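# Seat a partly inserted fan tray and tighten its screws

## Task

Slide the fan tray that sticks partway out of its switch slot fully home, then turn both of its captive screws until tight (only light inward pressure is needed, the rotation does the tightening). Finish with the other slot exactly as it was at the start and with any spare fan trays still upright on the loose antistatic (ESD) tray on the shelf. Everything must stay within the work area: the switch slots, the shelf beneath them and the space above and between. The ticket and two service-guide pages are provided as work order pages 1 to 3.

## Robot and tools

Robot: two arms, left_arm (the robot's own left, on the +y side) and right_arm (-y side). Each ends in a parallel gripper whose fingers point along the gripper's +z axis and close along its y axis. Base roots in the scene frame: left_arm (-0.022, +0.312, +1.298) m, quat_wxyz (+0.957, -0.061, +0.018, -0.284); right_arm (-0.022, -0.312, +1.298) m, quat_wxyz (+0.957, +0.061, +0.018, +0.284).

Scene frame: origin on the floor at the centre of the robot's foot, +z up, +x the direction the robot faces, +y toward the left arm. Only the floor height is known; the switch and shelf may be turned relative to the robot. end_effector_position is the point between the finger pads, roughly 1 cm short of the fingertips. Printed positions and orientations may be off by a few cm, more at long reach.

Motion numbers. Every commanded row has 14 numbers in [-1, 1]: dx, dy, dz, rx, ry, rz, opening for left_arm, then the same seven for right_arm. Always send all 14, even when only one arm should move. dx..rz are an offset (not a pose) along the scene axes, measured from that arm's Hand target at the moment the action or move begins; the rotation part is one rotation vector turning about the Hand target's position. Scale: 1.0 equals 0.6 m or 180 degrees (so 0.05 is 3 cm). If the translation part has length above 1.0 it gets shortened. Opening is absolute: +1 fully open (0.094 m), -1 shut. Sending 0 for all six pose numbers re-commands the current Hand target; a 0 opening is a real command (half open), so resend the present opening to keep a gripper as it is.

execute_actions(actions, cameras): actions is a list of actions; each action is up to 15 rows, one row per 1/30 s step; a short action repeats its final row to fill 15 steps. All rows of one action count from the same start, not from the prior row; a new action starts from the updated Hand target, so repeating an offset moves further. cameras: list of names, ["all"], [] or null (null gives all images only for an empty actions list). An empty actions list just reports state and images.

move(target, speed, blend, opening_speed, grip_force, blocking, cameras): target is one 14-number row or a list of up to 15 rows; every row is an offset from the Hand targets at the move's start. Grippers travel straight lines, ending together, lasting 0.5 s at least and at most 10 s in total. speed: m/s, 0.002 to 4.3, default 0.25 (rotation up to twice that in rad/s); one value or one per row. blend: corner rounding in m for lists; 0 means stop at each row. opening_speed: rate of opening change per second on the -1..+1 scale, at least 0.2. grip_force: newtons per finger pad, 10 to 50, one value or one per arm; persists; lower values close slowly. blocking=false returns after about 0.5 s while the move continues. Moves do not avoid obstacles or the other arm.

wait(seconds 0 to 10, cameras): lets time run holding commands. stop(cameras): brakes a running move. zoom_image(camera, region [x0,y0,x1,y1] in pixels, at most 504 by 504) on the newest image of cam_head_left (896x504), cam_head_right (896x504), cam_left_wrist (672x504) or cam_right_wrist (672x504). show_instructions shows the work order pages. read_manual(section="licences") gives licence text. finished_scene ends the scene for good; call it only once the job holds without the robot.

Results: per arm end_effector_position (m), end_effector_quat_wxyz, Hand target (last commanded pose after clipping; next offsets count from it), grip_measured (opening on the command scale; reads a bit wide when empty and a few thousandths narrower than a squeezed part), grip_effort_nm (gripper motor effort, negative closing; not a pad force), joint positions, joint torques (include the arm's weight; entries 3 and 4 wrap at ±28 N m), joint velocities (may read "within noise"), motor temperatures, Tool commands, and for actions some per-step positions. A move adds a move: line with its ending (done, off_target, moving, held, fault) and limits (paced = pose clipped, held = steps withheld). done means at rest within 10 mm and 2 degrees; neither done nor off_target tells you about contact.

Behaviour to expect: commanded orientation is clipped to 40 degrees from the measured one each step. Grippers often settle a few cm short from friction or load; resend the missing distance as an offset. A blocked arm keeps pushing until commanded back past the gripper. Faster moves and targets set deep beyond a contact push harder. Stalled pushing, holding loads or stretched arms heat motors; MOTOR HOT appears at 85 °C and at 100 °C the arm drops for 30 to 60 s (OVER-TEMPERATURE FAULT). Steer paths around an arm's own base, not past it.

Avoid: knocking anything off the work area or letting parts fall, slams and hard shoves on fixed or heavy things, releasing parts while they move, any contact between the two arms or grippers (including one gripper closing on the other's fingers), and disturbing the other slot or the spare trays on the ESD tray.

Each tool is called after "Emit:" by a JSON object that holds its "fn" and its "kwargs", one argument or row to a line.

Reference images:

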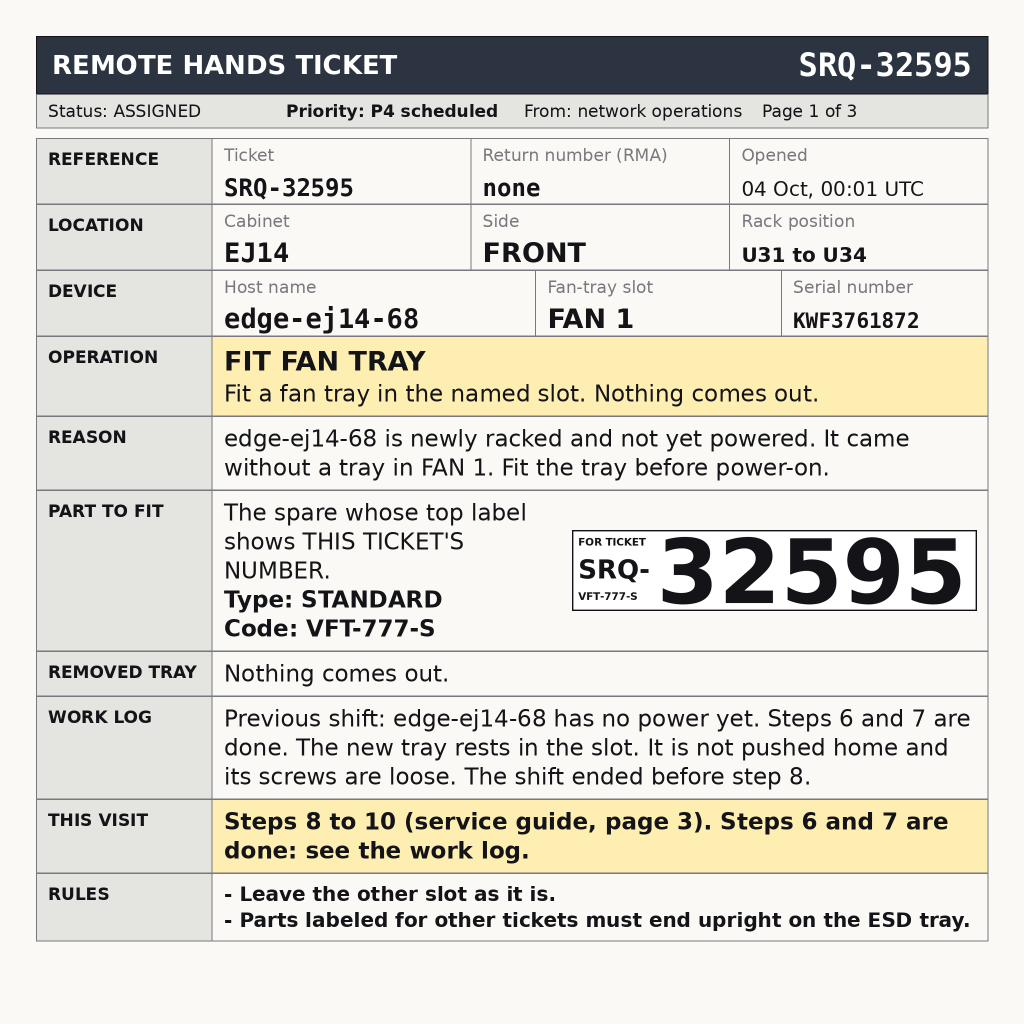

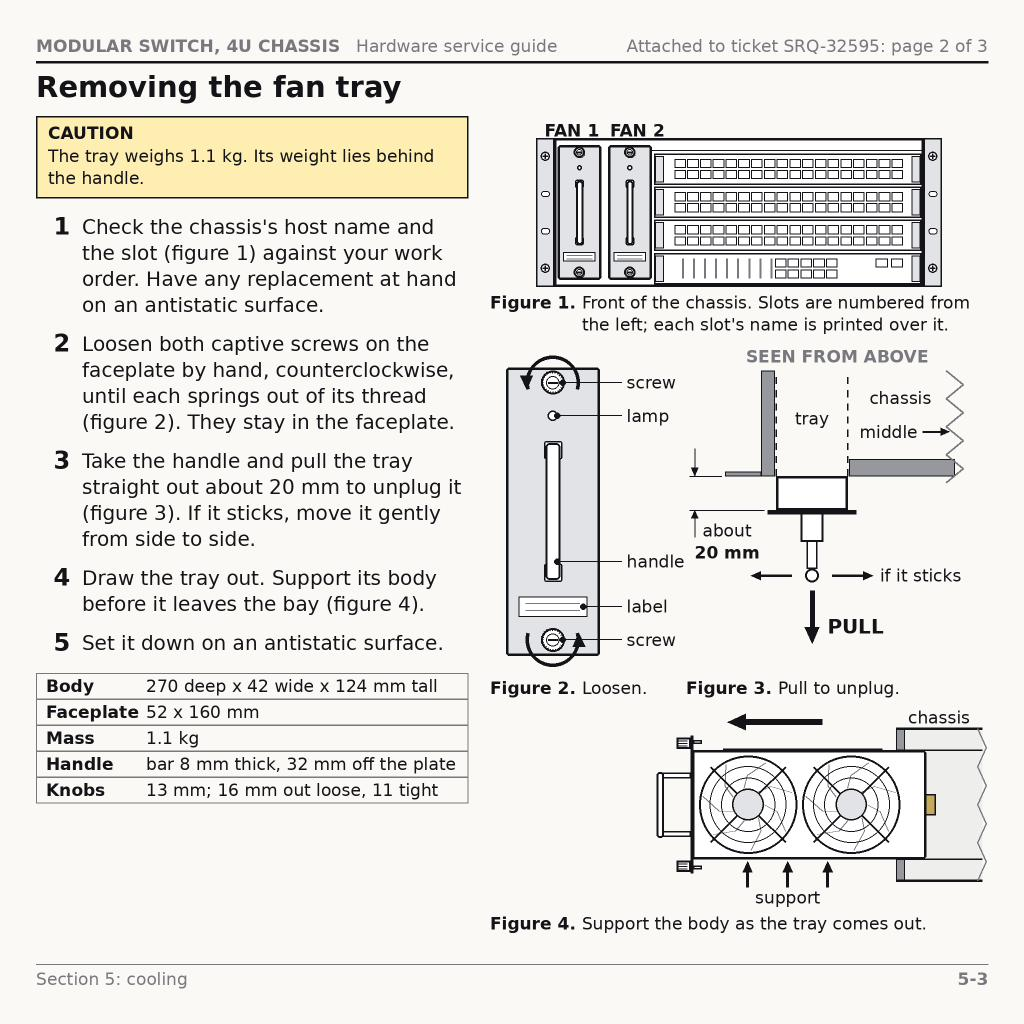

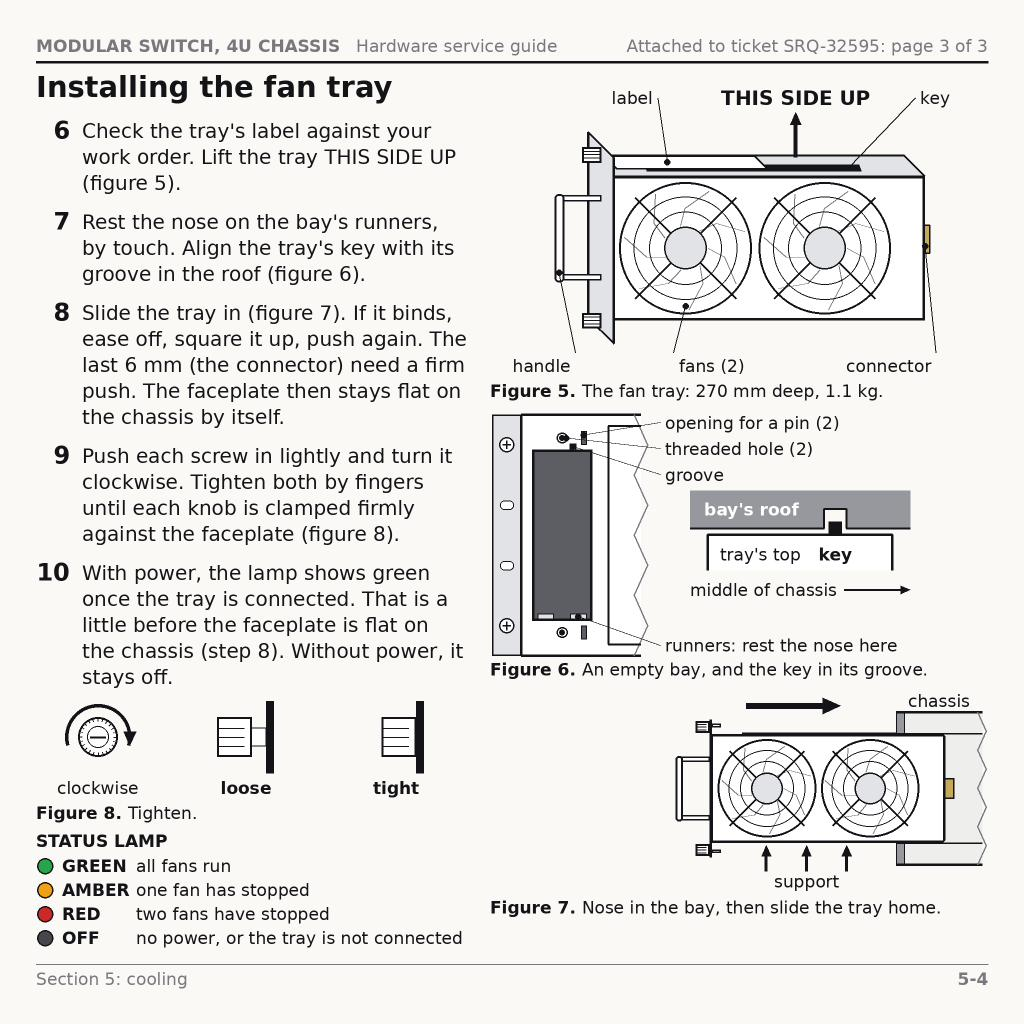

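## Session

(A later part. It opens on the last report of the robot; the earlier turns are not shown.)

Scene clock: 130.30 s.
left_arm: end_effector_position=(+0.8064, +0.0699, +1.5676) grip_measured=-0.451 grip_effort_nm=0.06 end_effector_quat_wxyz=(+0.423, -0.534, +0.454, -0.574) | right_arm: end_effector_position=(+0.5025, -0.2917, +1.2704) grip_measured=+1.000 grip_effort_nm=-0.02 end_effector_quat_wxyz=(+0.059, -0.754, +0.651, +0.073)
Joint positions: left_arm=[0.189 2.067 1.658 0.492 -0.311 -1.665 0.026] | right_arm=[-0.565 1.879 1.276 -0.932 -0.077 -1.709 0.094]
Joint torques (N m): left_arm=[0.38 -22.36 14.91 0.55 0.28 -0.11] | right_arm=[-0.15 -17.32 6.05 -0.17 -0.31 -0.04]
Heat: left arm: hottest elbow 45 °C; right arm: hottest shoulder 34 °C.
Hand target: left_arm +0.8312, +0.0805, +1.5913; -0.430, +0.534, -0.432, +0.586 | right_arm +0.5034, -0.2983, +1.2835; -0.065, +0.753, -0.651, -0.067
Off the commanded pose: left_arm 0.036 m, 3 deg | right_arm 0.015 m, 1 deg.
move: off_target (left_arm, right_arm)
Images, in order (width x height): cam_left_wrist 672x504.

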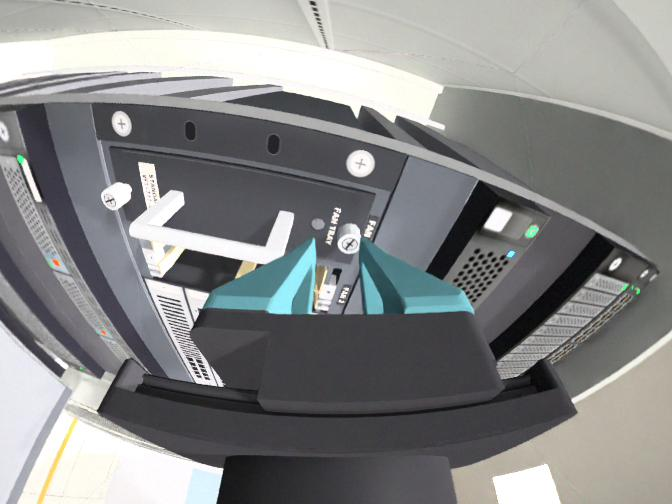

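Emit:
{"fn": "move", "kwargs": {
  "target": [
    [-0.05,0,0.008,0,0,0,-0.45,0,0,0,0,0,0,1],
    [0.01,0.004,0.011,0,0,0,-0.45,0,0,0,0,0,0,1]
  ],
  "cameras": ["cam_left_wrist"],
  "speed": [0.15,0.12]
}}

Emit:
{"fn": "zoom_image", "kwargs": {
  "camera": "cam_left_wrist",
  "region": [270, 170, 410, 310]
}}

Scene clock: 132.67 s.
left_arm: end_effector_position=(+0.8061, +0.0726, +1.5850) grip_measured=-0.451 grip_effort_nm=0.06 end_effector_quat_wxyz=(+0.424, -0.533, +0.451, -0.577) | right_arm: end_effector_position=(+0.5025, -0.2917, +1.2704) grip_measured=+1.000 grip_effort_nm=-0.02 end_effector_quat_wxyz=(+0.059, -0.754, +0.651, +0.073)
Joint positions: left_arm=[0.19 2.047 1.669 0.468 -0.311 -1.666 0.026] | right_arm=[-0.565 1.879 1.276 -0.932 -0.077 -1.709 0.094]
Joint torques (N m): left_arm=[0.97 -21.01 16.05 0.68 0.49 -0.08] | right_arm=[-0.21 -17.08 6.02 -0.14 -0.31 -0.05]
Heat: left arm: hottest elbow 45 °C; right arm: hottest shoulder 34 °C.
Hand target: left_arm +0.8372, +0.0829, +1.5980; -0.429, +0.534, -0.433, +0.586 | right_arm +0.5034, -0.2983, +1.2835; -0.065, +0.753, -0.651, -0.067
Off the commanded pose: left_arm 0.035 m, 2 deg | right_arm 0.015 m, 1 deg.
move: off_target (left_arm, right_arm)
Images, in order (width x height): cam_left_wrist 672x504.

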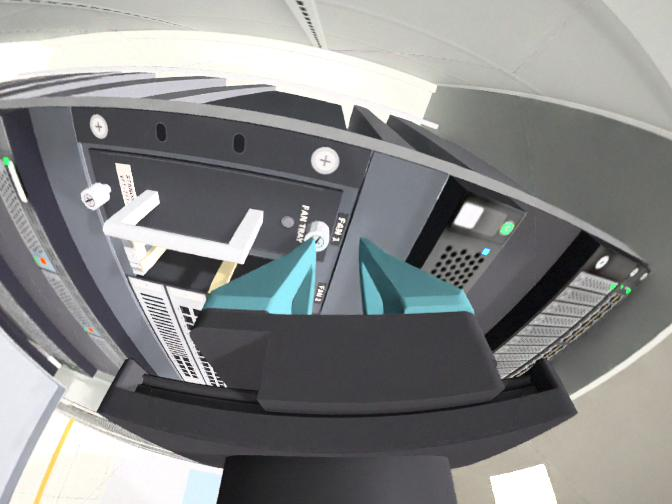

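Scaled by 3.600 from the camera's 672x504 image, which has a finer 960x720 frame.

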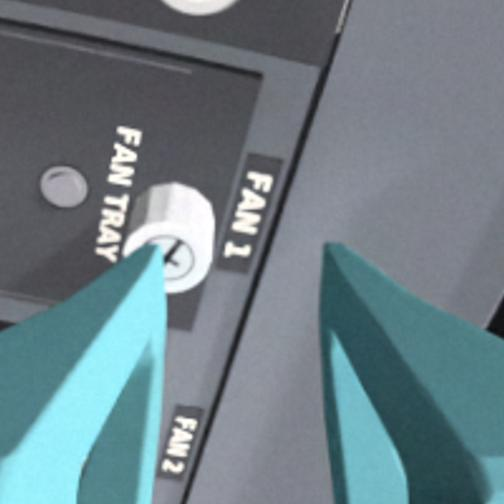

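Emit:
{"fn": "move", "kwargs": {
  "target": [
    [-0.07,-0.002,-0.012,0,0,0,-0.45,0,0,0,0,0,0,1],
    [0.0,-0.003,-0.0125,0,0,0,-0.45,0,0,0,0,0,0,1]
  ],
  "cameras": ["cam_left_wrist"],
  "speed": [0.15,0.12]
}}

Emit:
{"fn": "zoom_image", "kwargs": {
  "camera": "cam_left_wrist",
  "region": [270, 170, 410, 310]
}}

Scene clock: 135.10 s.
left_arm: end_effector_position=(+0.8182, +0.0738, +1.5730) grip_measured=-0.451 grip_effort_nm=0.06 end_effector_quat_wxyz=(+0.425, -0.534, +0.451, -0.575) | right_arm: end_effector_position=(+0.5025, -0.2917, +1.2704) grip_measured=+1.000 grip_effort_nm=-0.02 end_effector_quat_wxyz=(+0.059, -0.754, +0.651, +0.073)
Joint positions: left_arm=[0.199 2.086 1.705 0.469 -0.306 -1.667 0.026] | right_arm=[-0.565 1.879 1.276 -0.932 -0.077 -1.709 0.094]
Joint torques (N m): left_arm=[-0.09 -23.06 13.82 1.09 0.21 -0.08] | right_arm=[-0.15 -17.2 5.98 -0.12 -0.31 -0.05]
Heat: left arm: hottest elbow 45 °C; right arm: hottest shoulder 34 °C.
Hand target: left_arm +0.8372, +0.0812, +1.5907; -0.430, +0.534, -0.432, +0.586 | right_arm +0.5034, -0.2983, +1.2835; -0.065, +0.753, -0.651, -0.067
Off the commanded pose: left_arm 0.027 m, 2 deg | right_arm 0.015 m, 1 deg.
move: off_target (left_arm, right_arm)
Images, in order (width x height): cam_left_wrist 672x504.

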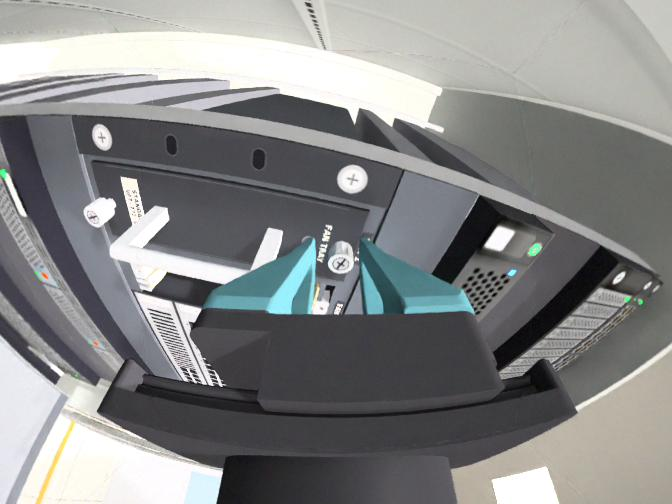

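Scaled by 3.600 from the camera's 672x504 image, which has a finer 960x720 frame.

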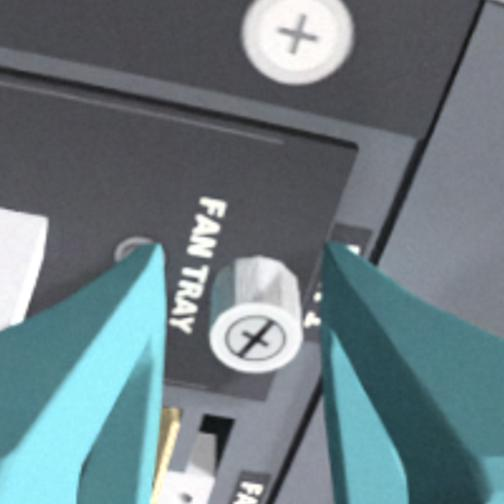

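Emit:
{"fn": "move", "kwargs": {
  "target": [
    [0,0,0,0,0,0,-0.85,0,0,0,0,0,0,1],
    [0.01,-0.001,0,0.555,-0.0245,0,-0.85,0,0,0,0,0,0,1],
    [0.014,-0.001,0,-0.888,0.039,0,-0.85,0,0,0,0,0,0,1]
  ],
  "cameras": ["cam_left_wrist"],
  "speed": [0.1,0.7,0.7],
  "blend": [0,0.02,0]
}}

Emit:
{"fn": "zoom_image", "kwargs": {
  "camera": "cam_left_wrist",
  "region": [270, 170, 410, 310]
}}

Scene clock: 140.10 s.
left_arm: end_effector_position=(+0.8194, +0.0722, +1.5751) grip_measured=-0.740 grip_effort_nm=-1.02 end_effector_quat_wxyz=(+0.470, +0.551, +0.494, +0.482) | right_arm: end_effector_position=(+0.5025, -0.2917, +1.2704) grip_measured=+1.000 grip_effort_nm=-0.02 end_effector_quat_wxyz=(+0.059, -0.754, +0.651, +0.073)
Joint positions: left_arm=[0.189 2.065 1.755 0.277 -0.352 1.737 0.012] | right_arm=[-0.565 1.879 1.276 -0.932 -0.077 -1.709 0.094]
Joint torques (N m): left_arm=[0.21 -21.89 15.43 1.59 0.21 0.28] | right_arm=[0.03 -17.38 6 -0.13 -0.3 -0.05]
Heat: left arm: hottest elbow 45 °C; right arm: hottest shoulder 34 °C.
Hand target: left_arm +0.8456, +0.0805, +1.5905; +0.470, +0.541, +0.483, +0.504 | right_arm +0.5034, -0.2983, +1.2835; -0.065, +0.753, -0.651, -0.067
Off the commanded pose: left_arm 0.032 m, 3 deg | right_arm 0.015 m, 1 deg.
move: off_target (left_arm, right_arm)
Images, in order (width x height): cam_left_wrist 672x504.

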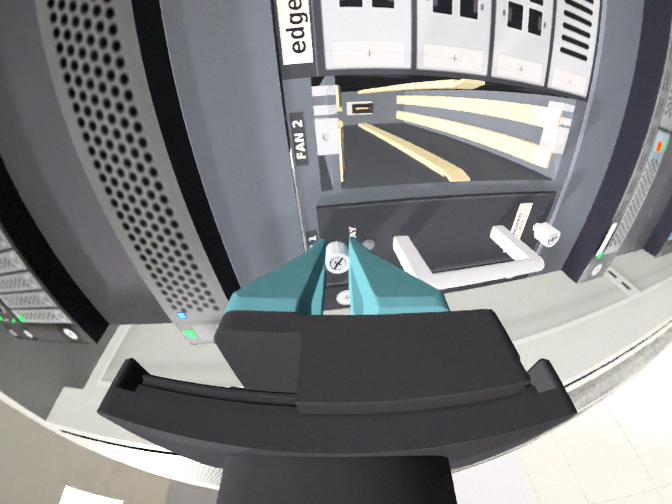

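Scaled by 3.600 from the camera's 672x504 image, which has a finer 960x720 frame.

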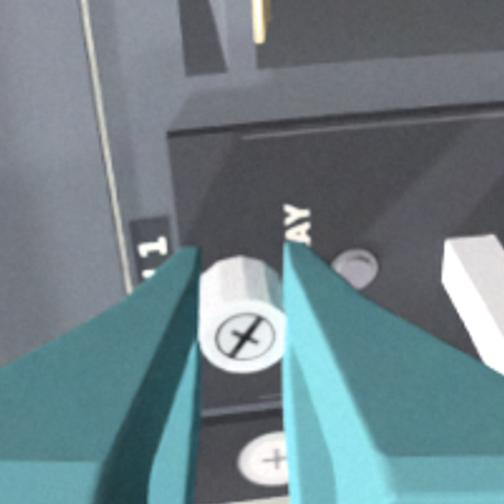

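Emit:
{"fn": "move", "kwargs": {
  "target": [
    [0,0,0,0,0,0,-0.45,0,0,0,0,0,0,1],
    [-0.1,0,0,0,0,0,-0.45,0,0,0,0,0,0,1],
    [-0.1,0,0,-0.555,0.0245,0,-0.45,0,0,0,0,0,0,1],
    [-0.1,0,0,0.888,-0.039,0,-0.45,0,0,0,0,0,0,1],
    [-0.024,0.001,0.001,0.888,-0.039,0,-0.45,0,0,0,0,0,0,1]
  ],
  "cameras": ["cam_left_wrist"],
  "speed": [0.25,0.25,0.9,0.9,0.12],
  "blend": [0,0.015,0.015,0.01,0]
}}

Emit:
{"fn": "zoom_image", "kwargs": {
  "camera": "cam_left_wrist",
  "region": [270, 170, 410, 310]
}}

Scene clock: 144.73 s.
left_arm: end_effector_position=(+0.8060, +0.0701, +1.5632) grip_measured=-0.452 grip_effort_nm=0.10 end_effector_quat_wxyz=(+0.423, -0.535, +0.456, -0.572) | right_arm: end_effector_position=(+0.5025, -0.2917, +1.2704) grip_measured=+1.000 grip_effort_nm=-0.02 end_effector_quat_wxyz=(+0.059, -0.754, +0.651, +0.073)
Joint positions: left_arm=[0.19 2.069 1.654 0.492 -0.311 -1.664 0.026] | right_arm=[-0.565 1.879 1.276 -0.932 -0.077 -1.709 0.094]
Joint torques (N m): left_arm=[0.56 -23.12 14.82 0.68 0.3 -0.09] | right_arm=[-0.21 -17.2 6.01 -0.17 -0.31 -0.07]
Heat: left arm: hottest elbow 45 °C; right arm: hottest shoulder 34 °C.
Hand target: left_arm +0.8312, +0.0811, +1.5912; -0.430, +0.534, -0.432, +0.586 | right_arm +0.5034, -0.2983, +1.2835; -0.065, +0.753, -0.651, -0.067
Off the commanded pose: left_arm 0.039 m, 3 deg | right_arm 0.015 m, 1 deg.
move: off_target (left_arm, right_arm)
Images, in order (width x height): cam_left_wrist 672x504.

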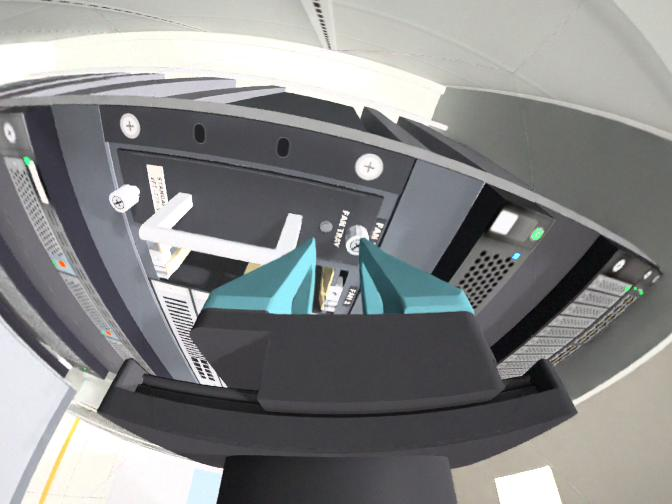

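Scaled by 3.600 from the camera's 672x504 image, which has a finer 960x720 frame.

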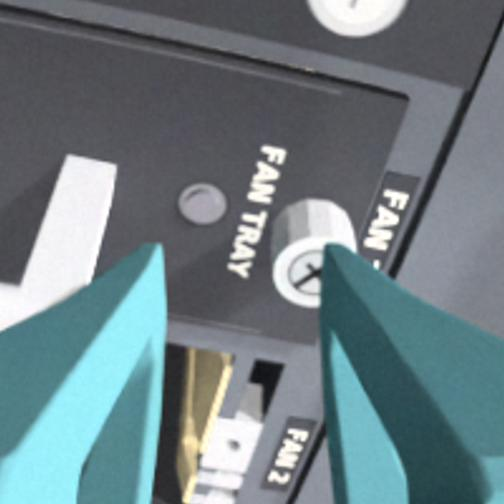

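Emit:
{"fn": "move", "kwargs": {
  "target": [
    [-0.06,0,0.006,0,0,0,-0.45,0,0,0,0,0,0,1],
    [0.0,0.001,0.005,0,0,0,-0.45,0,0,0,0,0,0,1]
  ],
  "cameras": ["cam_left_wrist"],
  "speed": [0.15,0.12]
}}

Emit:
{"fn": "zoom_image", "kwargs": {
  "camera": "cam_left_wrist",
  "region": [270, 170, 410, 310]
}}

Scene clock: 147.17 s.
left_arm: end_effector_position=(+0.8061, +0.0737, +1.5826) grip_measured=-0.452 grip_effort_nm=0.10 end_effector_quat_wxyz=(+0.426, -0.532, +0.448, -0.578) | right_arm: end_effector_position=(+0.5025, -0.2917, +1.2704) grip_measured=+1.000 grip_effort_nm=-0.02 end_effector_quat_wxyz=(+0.059, -0.754, +0.651, +0.073)
Joint positions: left_arm=[0.191 2.051 1.665 0.485 -0.313 -1.665 0.026] | right_arm=[-0.565 1.879 1.276 -0.932 -0.077 -1.709 0.094]
Joint velocities: left_arm=[-0.005 -0.005 0.046 -0.022 0.051 -0.051 0.001] | right_arm=[within noise]
Joint torques (N m): left_arm=[0.32 -22.36 14.61 0.66 0.4 -0.08] | right_arm=[-0.15 -17.2 5.98 -0.17 -0.32 -0.04]
Heat: left arm: hottest elbow 44 °C; right arm: hottest shoulder 34 °C.
Hand target: left_arm +0.8312, +0.0818, +1.5943; -0.430, +0.534, -0.432, +0.586 | right_arm +0.5034, -0.2983, +1.2835; -0.065, +0.753, -0.651, -0.067
Off the commanded pose: left_arm 0.029 m, 2 deg | right_arm 0.015 m, 1 deg.
move: off_target (left_arm, right_arm)
Images, in order (width x height): cam_left_wrist 672x504.

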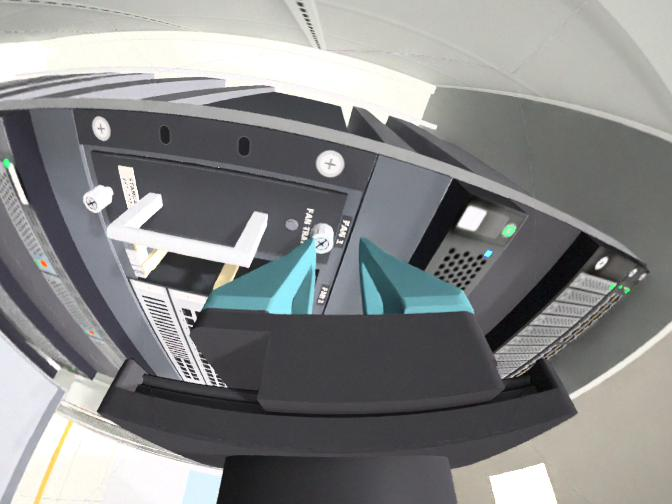

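Scaled by 3.600 from the camera's 672x504 image, which has a finer 960x720 frame.

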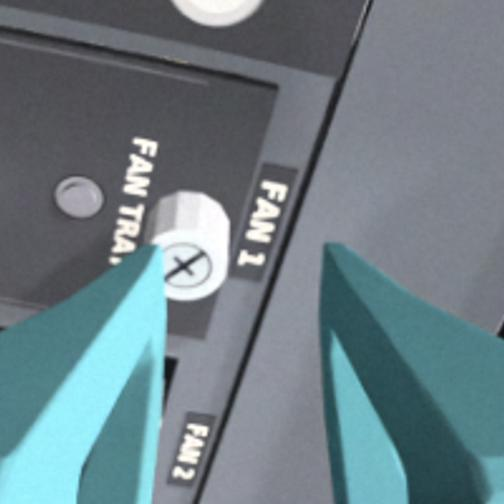

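Emit:
{"fn": "move", "kwargs": {
  "target": [
    [-0.05,0,-0.004,0,0,0,-0.4,0,0,0,0,0,0,1],
    [-0.015,0.0,-0.004,0,0,0,-0.4,0,0,0,0,0,0,1]
  ],
  "speed": [0.15,0.12]
}}

Scene clock: 149.00 s.
left_arm: end_effector_position=(+0.8046, +0.0742, +1.5808) grip_measured=-0.402 grip_effort_nm=0.11 end_effector_quat_wxyz=(+0.426, -0.532, +0.447, -0.578) | right_arm: end_effector_position=(+0.5025, -0.2917, +1.2704) grip_measured=+1.000 grip_effort_nm=-0.01 end_effector_quat_wxyz=(+0.059, -0.754, +0.651, +0.073)
Joint positions: left_arm=[0.191 2.05 1.656 0.494 -0.314 -1.666 0.028] | right_arm=[-0.565 1.879 1.276 -0.932 -0.077 -1.709 0.094]
Joint torques (N m): left_arm=[0.32 -22.42 13.14 1.16 0.23 -0.04] | right_arm=[-0.03 -17.14 5.97 -0.18 -0.31 -0.04]
Heat: left arm: hottest elbow 44 °C; right arm: hottest elbow 35 °C.
Hand target: left_arm +0.8222, +0.0817, +1.5917; -0.430, +0.534, -0.432, +0.586 | right_arm +0.5034, -0.2983, +1.2835; -0.065, +0.753, -0.651, -0.067
Off the commanded pose: left_arm 0.022 m, 2 deg | right_arm 0.015 m, 1 deg.
move: off_target (left_arm, right_arm)

Emit:
{"fn": "move", "kwargs": {
  "target": [
    [-0.03,0,-0.03,0,0,0,-0.4,0,0,0,0,0,0,1],
    [0,0.0,-0.004,0,0,0,-0.4,0,0,0,0,0,0,1]
  ],
  "speed": [0.15,0.12]
}}

Scene clock: 150.93 s.
left_arm: end_effector_position=(+0.8038, +0.0736, +1.5748) grip_measured=-0.402 grip_effort_nm=0.11 end_effector_quat_wxyz=(+0.426, -0.533, +0.449, -0.577) | right_arm: end_effector_position=(+0.5025, -0.2917, +1.2704) grip_measured=+1.000 grip_effort_nm=-0.02 end_effector_quat_wxyz=(+0.059, -0.754, +0.651, +0.073)
Joint positions: left_arm=[0.191 2.054 1.649 0.499 -0.313 -1.666 0.028] | right_arm=[-0.565 1.879 1.276 -0.932 -0.077 -1.709 0.094]
Joint torques (N m): left_arm=[0.09 -22.77 13.27 0.9 0.21 -0.08] | right_arm=[-0.15 -17.08 6.08 -0.14 -0.32 -0.05]
Heat: left arm: hottest elbow 44 °C; right arm: hottest elbow 35 °C.
Hand target: left_arm +0.8222, +0.0817, +1.5893; -0.430, +0.534, -0.432, +0.586 | right_arm +0.5034, -0.2983, +1.2835; -0.065, +0.753, -0.651, -0.067
Off the commanded pose: left_arm 0.025 m, 2 deg | right_arm 0.015 m, 1 deg.
move: off_target (left_arm, right_arm)

Emit:
{"fn": "move", "kwargs": {
  "target": [
    [0.017,0,0.0,0,0,0,-0.4,0,0,0,0,0,0,1],
    [0.017,0.0,0,0,0,0,-0.85,0,0,0,0,0,0,1],
    [0.045,-0.001,0,0,0,0,-0.85,0,0,0,0,0,0,1]
  ],
  "speed": [0.1,0.1,0.08],
  "cameras": ["cam_left_wrist"]
}}

Emit:
{"fn": "zoom_image", "kwargs": {
  "camera": "cam_left_wrist",
  "region": [270, 170, 410, 310]
}}

Scene clock: 153.50 s.
left_arm: end_effector_position=(+0.8138, +0.0737, +1.5737) grip_measured=-0.747 grip_effort_nm=-1.02 end_effector_quat_wxyz=(+0.425, -0.536, +0.451, -0.574) | right_arm: end_effector_position=(+0.5025, -0.2917, +1.2704) grip_measured=+1.000 grip_effort_nm=-0.01 end_effector_quat_wxyz=(+0.059, -0.754, +0.651, +0.073)
Joint positions: left_arm=[0.196 2.075 1.689 0.47 -0.311 -1.667 0.012] | right_arm=[-0.565 1.879 1.276 -0.932 -0.077 -1.709 0.094]
Joint torques (N m): left_arm=[0.5 -20.78 17.03 0.76 0.66 -0.07] | right_arm=[-0.09 -17.2 6.05 -0.23 -0.3 -0.05]
Heat: left arm: hottest elbow 45 °C; right arm: hottest elbow 35 °C.
Hand target: left_arm +0.8492, +0.0810, +1.5894; -0.430, +0.534, -0.432, +0.586 | right_arm +0.5034, -0.2983, +1.2835; -0.065, +0.753, -0.651, -0.067
Off the commanded pose: left_arm 0.039 m, 3 deg | right_arm 0.015 m, 1 deg.
move: off_target (left_arm, right_arm); target 2's new opening was sent with left_arm's hand 0.028 m and 3 deg from that target
Images, in order (width x height): cam_left_wrist 672x504.

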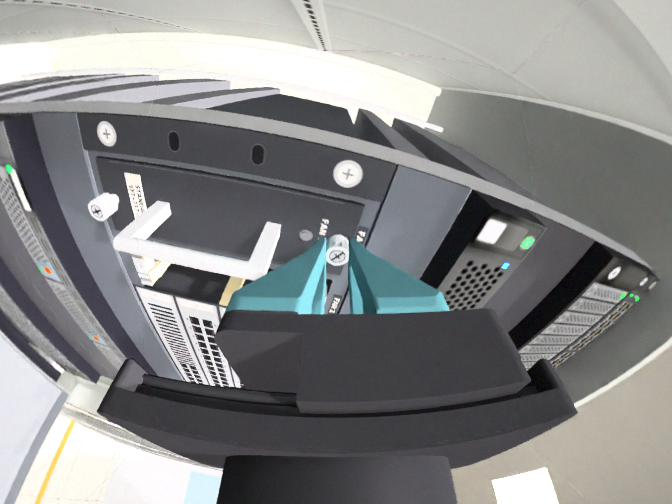

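Scaled by 3.600 from the camera's 672x504 image, which has a finer 960x720 frame.

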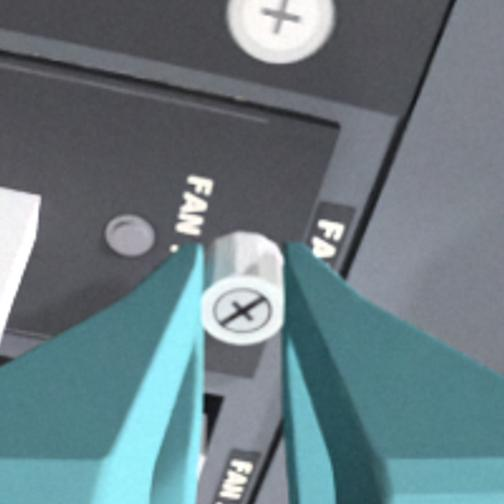

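Emit:
{"fn": "move", "kwargs": {
  "target": [
    [0.003,0,0,0.555,-0.0245,0,-0.85,0,0,0,0,0,0,1],
    [0.006,-0.001,0,-0.888,0.039,0,-0.85,0,0,0,0,0,0,1]
  ],
  "cameras": ["cam_left_wrist"],
  "speed": 0.7,
  "blend": [0.02,0]
}}

Emit:
{"fn": "zoom_image", "kwargs": {
  "camera": "cam_left_wrist",
  "region": [270, 170, 410, 310]
}}

Scene clock: 157.47 s.
left_arm: end_effector_position=(+0.8158, +0.0755, +1.5750) grip_measured=-0.747 grip_effort_nm=-1.02 end_effector_quat_wxyz=(+0.459, +0.558, +0.493, +0.484) | right_arm: end_effector_position=(+0.5025, -0.2917, +1.2704) grip_measured=+1.000 grip_effort_nm=-0.02 end_effector_quat_wxyz=(+0.059, -0.754, +0.651, +0.073)
Joint positions: left_arm=[0.189 2.052 1.743 0.262 -0.36 1.752 0.012] | right_arm=[-0.565 1.879 1.276 -0.932 -0.077 -1.709 0.094]
Joint torques (N m): left_arm=[0.21 -20.01 17.05 1.95 0.66 0.12] | right_arm=[0.09 -17.14 6.04 -0.16 -0.31 -0.05]
Motor temperatures (°C): left_arm=[29 39 46 29 30 27 30] | right_arm=[30 34 35 27 28 29 31]
Heat: left arm: hottest elbow 46 °C; right arm: hottest elbow 35 °C.
Hand target: left_arm +0.8527, +0.0804, +1.5894; +0.469, +0.541, +0.483, +0.504 | right_arm +0.5034, -0.2983, +1.2835; -0.065, +0.753, -0.651, -0.067
Off the commanded pose: left_arm 0.040 m, 3 deg | right_arm 0.015 m, 1 deg.
move: off_target (left_arm, right_arm)
Images, in order (width x height): cam_left_wrist 672x504.

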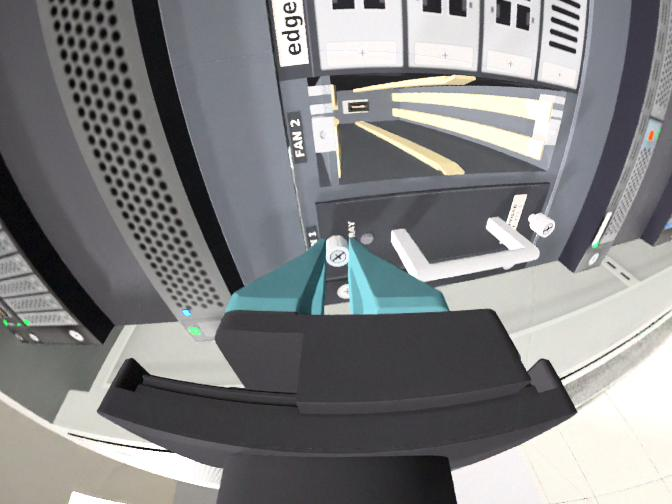

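Scaled by 3.600 from the camera's 672x504 image, which has a finer 960x720 frame.

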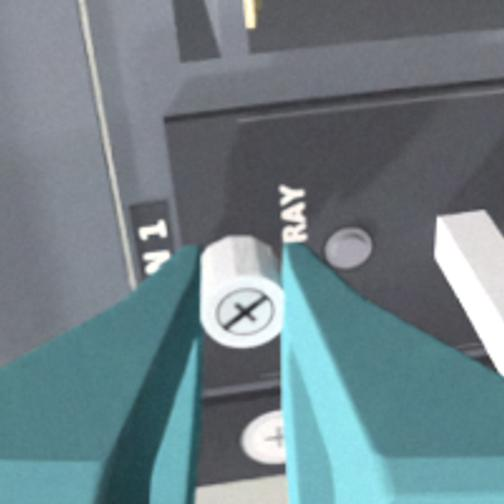

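Emit:
{"fn": "move", "kwargs": {
  "target": [
    [0,0,0,0,0,0,-0.4,0,0,0,0,0,0,1],
    [-0.105,0,0,0,0,0,-0.4,0,0,0,0,0,0,1],
    [-0.105,0,0,-0.555,0.0245,0,-0.4,0,0,0,0,0,0,1],
    [-0.105,0.002,-0.026,0.888,-0.039,0,-0.4,0,0,0,0,0,0,1],
    [-0.051,0.002,0,0.888,-0.039,0,-0.4,0,0,0,0,0,0,1]
  ],
  "speed": [0.25,0.25,0.9,0.9,0.12],
  "blend": [0,0.015,0.015,0,0],
  "cameras": ["cam_left_wrist"]
}}

Emit:
{"fn": "zoom_image", "kwargs": {
  "camera": "cam_left_wrist",
  "region": [270, 170, 410, 310]
}}

Scene clock: 163.30 s.
left_arm: end_effector_position=(+0.8025, +0.0723, +1.5689) grip_measured=-0.402 grip_effort_nm=0.10 end_effector_quat_wxyz=(+0.424, -0.534, +0.452, -0.575) | right_arm: end_effector_position=(+0.5025, -0.2917, +1.2704) grip_measured=+1.000 grip_effort_nm=-0.02 end_effector_quat_wxyz=(+0.059, -0.754, +0.651, +0.073)
Joint positions: left_arm=[0.19 2.056 1.641 0.502 -0.313 -1.665 0.028] | right_arm=[-0.565 1.879 1.276 -0.932 -0.077 -1.709 0.094]
Joint torques (N m): left_arm=[-0.32 -23.24 13.6 1.09 0.21 -0.07] | right_arm=[-0.03 -17.2 5.96 -0.2 -0.31 -0.05]
Heat: left arm: hottest elbow 45 °C; right arm: hottest elbow 35 °C.
Hand target: left_arm +0.8222, +0.0817, +1.5894; -0.430, +0.534, -0.432, +0.586 | right_arm +0.5034, -0.2983, +1.2835; -0.065, +0.753, -0.651, -0.067
Off the commanded pose: left_arm 0.030 m, 3 deg | right_arm 0.015 m, 1 deg.
move: off_target (left_arm, right_arm)
Images, in order (width x height): cam_left_wrist 672x504.

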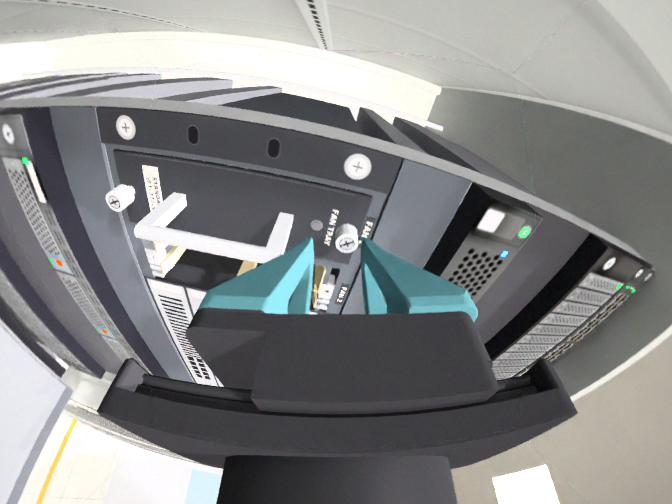

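Scaled by 3.600 from the camera's 672x504 image, which has a finer 960x720 frame.

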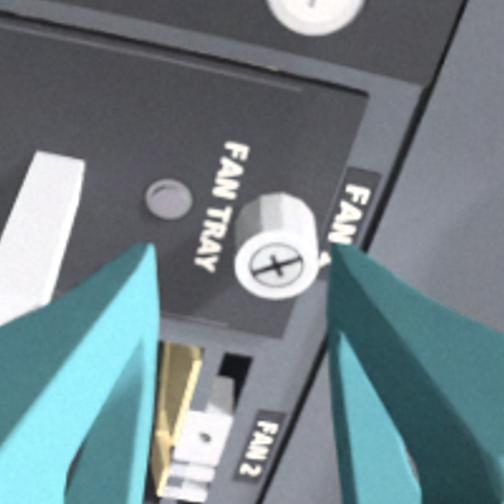

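Emit:
{"fn": "move", "kwargs": {
  "target": [
    [-0.01,0,0.02,0,0,0,-0.4,0,0,0,0,0,0,1],
    [0,0.0,0.008,0,0,0,-0.4,0,0,0,0,0,0,1]
  ],
  "speed": [0.15,0.12]
}}

Scene clock: 164.67 s.
left_arm: end_effector_position=(+0.8025, +0.0721, +1.5655) grip_measured=-0.402 grip_effort_nm=0.10 end_effector_quat_wxyz=(+0.422, -0.537, +0.457, -0.570) | right_arm: end_effector_position=(+0.5025, -0.2917, +1.2704) grip_measured=+1.000 grip_effort_nm=-0.02 end_effector_quat_wxyz=(+0.059, -0.754, +0.651, +0.073)
Joint positions: left_arm=[0.19 2.056 1.641 0.487 -0.314 -1.665 0.028] | right_arm=[-0.565 1.879 1.276 -0.932 -0.077 -1.709 0.094]
Joint torques (N m): left_arm=[0.56 -23.88 13.75 1.21 0.23 -0.07] | right_arm=[-0.09 -17.26 6 -0.2 -0.31 -0.06]
Heat: left arm: hottest elbow 45 °C; right arm: hottest elbow 35 °C.
Hand target: left_arm +0.8222, +0.0817, +1.5942; -0.430, +0.534, -0.432, +0.586 | right_arm +0.5034, -0.2983, +1.2835; -0.065, +0.753, -0.651, -0.067
Off the commanded pose: left_arm 0.036 m, 4 deg | right_arm 0.015 m, 1 deg.
move: off_target (left_arm, right_arm)

Emit:
{"fn": "move", "kwargs": {
  "target": [
    [-0.02,0,0.03,0,0,0,-0.4,0,0,0,0,0,0,1],
    [0,0.0,-0.002,0,0,0,-0.4,0,0,0,0,0,0,1]
  ],
  "speed": [0.15,0.12]
}}

Scene clock: 166.73 s.
left_arm: end_effector_position=(+0.8017, +0.0728, +1.5687) grip_measured=-0.402 grip_effort_nm=0.10 end_effector_quat_wxyz=(+0.421, -0.537, +0.459, -0.568) | right_arm: end_effector_position=(+0.5025, -0.2917, +1.2704) grip_measured=+1.000 grip_effort_nm=-0.02 end_effector_quat_wxyz=(+0.059, -0.754, +0.651, +0.073)
Joint positions: left_arm=[0.19 2.048 1.641 0.473 -0.314 -1.665 0.028] | right_arm=[-0.565 1.879 1.276 -0.932 -0.077 -1.709 0.094]
Joint torques (N m): left_arm=[-0.21 -22.95 13.67 1.98 0.18 -0.09] | right_arm=[-0.38 -17.14 6.02 -0.16 -0.31 -0.07]
Heat: left arm: hottest elbow 45 °C; right arm: hottest elbow 35 °C.
Hand target: left_arm +0.8222, +0.0817, +1.5930; -0.430, +0.534, -0.432, +0.586 | right_arm +0.5034, -0.2983, +1.2835; -0.065, +0.753, -0.651, -0.067
Off the commanded pose: left_arm 0.033 m, 4 deg | right_arm 0.015 m, 1 deg.
move: off_target (left_arm, right_arm)

Emit:
{"fn": "move", "kwargs": {
  "target": [
    [0.0,0,0.03,0,0,0,-0.4,0,0,0,0,0,0,1],
    [0,0.0,-0.002,0,0,0,-0.4,0,0,0,0,0,0,1]
  ],
  "speed": [0.15,0.12]
}}

Scene clock: 168.47 s.
left_arm: end_effector_position=(+0.8050, +0.0726, +1.5780) grip_measured=-0.402 grip_effort_nm=0.10 end_effector_quat_wxyz=(+0.423, -0.535, +0.454, -0.573) | right_arm: end_effector_position=(+0.5025, -0.2917, +1.2704) grip_measured=+1.000 grip_effort_nm=-0.02 end_effector_quat_wxyz=(+0.059, -0.754, +0.651, +0.073)
Joint positions: left_arm=[0.19 2.049 1.66 0.469 -0.314 -1.665 0.028] | right_arm=[-0.565 1.879 1.276 -0.932 -0.077 -1.709 0.094]
Joint torques (N m): left_arm=[-0.32 -22.65 12.7 1.83 0.25 -0.06] | right_arm=[-0.21 -17.26 6.02 -0.14 -0.32 -0.05]
Heat: left arm: hottest elbow 45 °C; right arm: hottest elbow 35 °C.
Hand target: left_arm +0.8222, +0.0816, +1.5916; -0.430, +0.534, -0.432, +0.586 | right_arm +0.5034, -0.2983, +1.2835; -0.065, +0.753, -0.651, -0.067
Off the commanded pose: left_arm 0.024 m, 3 deg | right_arm 0.015 m, 1 deg.
move: off_target (left_arm, right_arm)

Emit:
{"fn": "move", "kwargs": {
  "target": [
    [0.018,0,-0.002,0,0,0,-0.4,0,0,0,0,0,0,1],
    [0.018,0.0,-0.002,0,0,0,-0.85,0,0,0,0,0,0,1],
    [0.045,-0.001,-0.003,0,0,0,-0.85,0,0,0,0,0,0,1],
    [0.048,-0.001,-0.003,0.555,-0.0245,0,-0.85,0,0,0,0,0,0,1],
    [0.052,-0.002,-0.003,-0.888,0.039,0,-0.85,0,0,0,0,0,0,1]
  ],
  "speed": [0.1,0.1,0.1,0.8,0.8],
  "blend": [0,0,0,0.02,0],
  "cameras": ["cam_left_wrist"]
}}

Emit:
{"fn": "zoom_image", "kwargs": {
  "camera": "cam_left_wrist",
  "region": [270, 170, 410, 310]
}}

Scene clock: 174.67 s.
left_arm: end_effector_position=(+0.8171, +0.0755, +1.5752) grip_measured=-0.745 grip_effort_nm=-1.02 end_effector_quat_wxyz=(+0.458, +0.558, +0.494, +0.484) | right_arm: end_effector_position=(+0.5025, -0.2917, +1.2704) grip_measured=+1.000 grip_effort_nm=-0.02 end_effector_quat_wxyz=(+0.059, -0.754, +0.651, +0.073)
Joint positions: left_arm=[0.189 2.054 1.749 0.256 -0.362 1.751 0.012] | right_arm=[-0.565 1.879 1.276 -0.932 -0.077 -1.709 0.094]
Joint torques (N m): left_arm=[0.5 -19.72 17.16 1.98 0.71 0.1] | right_arm=[-0.15 -17.14 6.02 -0.13 -0.31 -0.03]
Heat: left arm: hottest elbow 46 °C; right arm: hottest elbow 35 °C.
Hand target: left_arm +0.8534, +0.0804, +1.5900; +0.469, +0.541, +0.483, +0.504 | right_arm +0.5034, -0.2983, +1.2835; -0.065, +0.753, -0.651, -0.067
Off the commanded pose: left_arm 0.039 m, 3 deg | right_arm 0.015 m, 1 deg.
move: off_target (left_arm, right_arm); target 2's new opening was sent with left_arm's hand 0.029 m and 3 deg from that target
Images, in order (width x height): cam_left_wrist 672x504.

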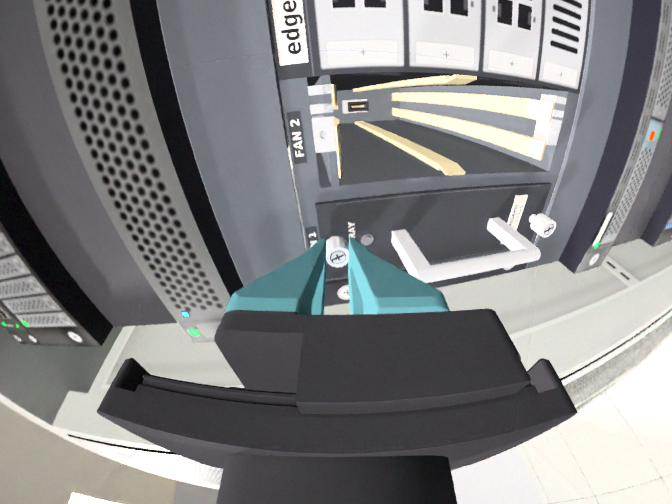

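Scaled by 3.600 from the camera's 672x504 image, which has a finer 960x720 frame.

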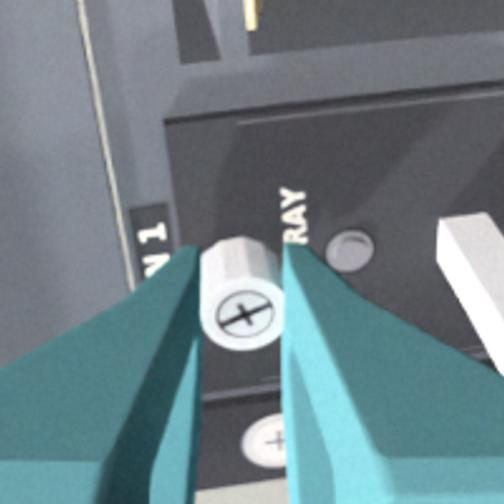

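Emit:
{"fn": "move", "kwargs": {
  "target": [
    [0,0,0,0,0,0,-0.4,0,0,0,0,0,0,1],
    [-0.125,0,0,0,0,0,-0.4,0,0,0,0,0,0,1],
    [-0.125,0,0,-0.528,0.023,0,-0.4,0,0,0,0,0,0,1]
  ],
  "speed": [0.25,0.25,0.9],
  "blend": [0,0.015,0],
  "cameras": ["cam_left_wrist","cam_head_left"]
}}

Emit:
{"fn": "zoom_image", "kwargs": {
  "camera": "cam_left_wrist",
  "region": [270, 170, 410, 310]
}}

Scene clock: 178.50 s.
left_arm: end_effector_position=(+0.7815, +0.0780, +1.5866) grip_measured=-0.402 grip_effort_nm=0.09 end_effector_quat_wxyz=(+0.698, +0.041, +0.715, -0.028) | right_arm: end_effector_position=(+0.5025, -0.2917, +1.2704) grip_measured=+1.000 grip_effort_nm=-0.02 end_effector_quat_wxyz=(+0.059, -0.754, +0.651, +0.073)
Joint positions: left_arm=[0.189 1.967 1.578 0.424 -0.29 0.14 0.028] | right_arm=[-0.565 1.879 1.276 -0.932 -0.077 -1.709 0.094]
Joint torques (N m): left_arm=[-0.91 -23.71 7.97 1.76 0.16 -0.18] | right_arm=[-0.21 -17.32 5.97 -0.16 -0.31 -0.05]
Heat: left arm: hottest elbow 46 °C; right arm: hottest elbow 35 °C.
Hand target: left_arm +0.7784, +0.0806, +1.5902; +0.700, +0.035, +0.712, -0.033 | right_arm +0.5034, -0.2983, +1.2835; -0.065, +0.753, -0.651, -0.067
Off the commanded pose: left_arm 0.005 m, 1 deg | right_arm 0.015 m, 1 deg.
move: off_target (right_arm)
Images, in order (width x height): cam_head_left 896x504, cam_left_wrist 672x504.

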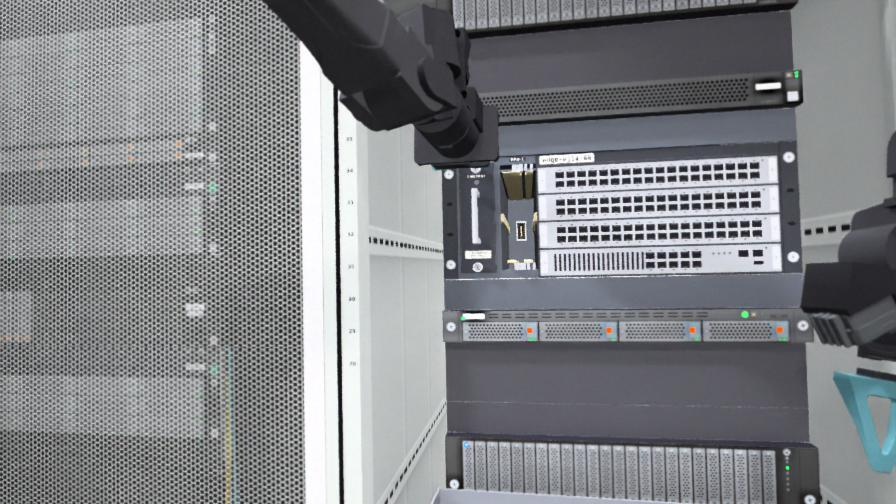

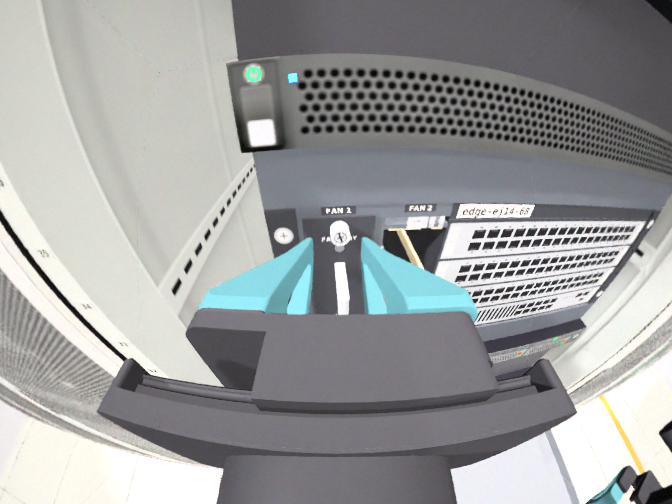

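Scaled by 3.600 from the camera's 672x504 image, which has a finer 960x720 frame.

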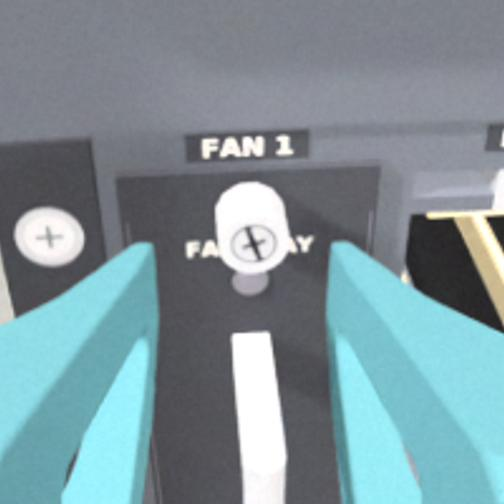

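Emit:
{"fn": "zoom_image", "kwargs": {
  "camera": "cam_left_wrist",
  "region": [310, 200, 370, 260]
}}

Scaled by 8.400 from the camera's 672x504 image, which has a finer 960x720 frame.

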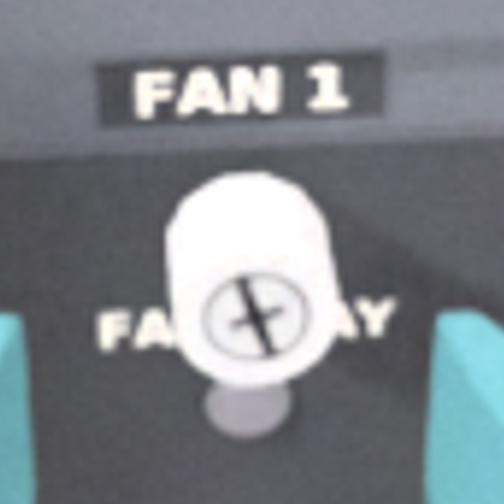

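Emit:
{"fn": "move", "kwargs": {
  "target": [
    [0,0.002,-0.006,-0.5825,0.0255,0,-0.4,0,0,0,0,0,0,1],
    [0.073,0.002,0,-0.5825,0.0255,0,-0.4,0,0,0,0,0,0,1]
  ],
  "speed": [0.7,0.12],
  "blend": [0,0],
  "cameras": ["cam_left_wrist"]
}}

Emit:
{"fn": "zoom_image", "kwargs": {
  "camera": "cam_left_wrist",
  "region": [270, 170, 410, 310]
}}

Scene clock: 183.77 s.
left_arm: end_effector_position=(+0.8022, +0.0731, +1.5729) grip_measured=-0.402 grip_effort_nm=0.09 end_effector_quat_wxyz=(+0.424, -0.534, +0.451, -0.576) | right_arm: end_effector_position=(+0.5025, -0.2917, +1.2704) grip_measured=+1.000 grip_effort_nm=-0.02 end_effector_quat_wxyz=(+0.059, -0.754, +0.651, +0.073)
Joint positions: left_arm=[0.19 2.051 1.642 0.497 -0.314 -1.667 0.028] | right_arm=[-0.565 1.879 1.276 -0.932 -0.077 -1.709 0.094]
Joint torques (N m): left_arm=[0.32 -22.59 13.53 1.01 0.24 -0.07] | right_arm=[0.03 -17.08 5.96 -0.21 -0.32 -0.06]
Heat: left arm: hottest elbow 46 °C; right arm: hottest elbow 35 °C.
Hand target: left_arm +0.8222, +0.0818, +1.5898; -0.429, +0.535, -0.432, +0.586 | right_arm +0.5034, -0.2983, +1.2835; -0.065, +0.753, -0.651, -0.067
Off the commanded pose: left_arm 0.028 m, 3 deg | right_arm 0.015 m, 1 deg.
move: off_target (left_arm, right_arm)
Images, in order (width x height): cam_left_wrist 672x504.

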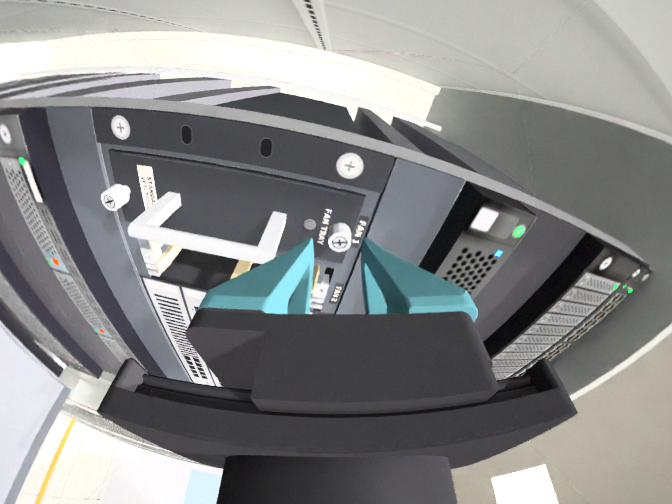

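Scaled by 3.600 from the camera's 672x504 image, which has a finer 960x720 frame.

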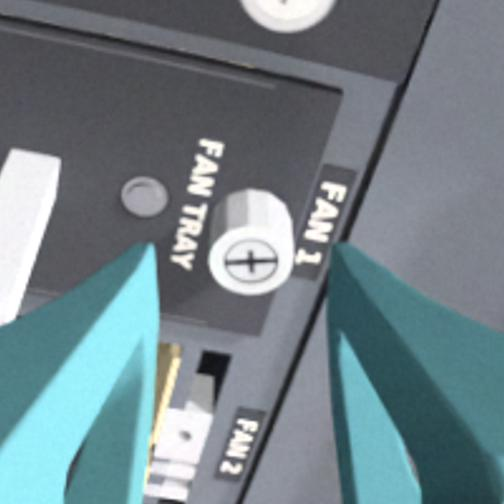

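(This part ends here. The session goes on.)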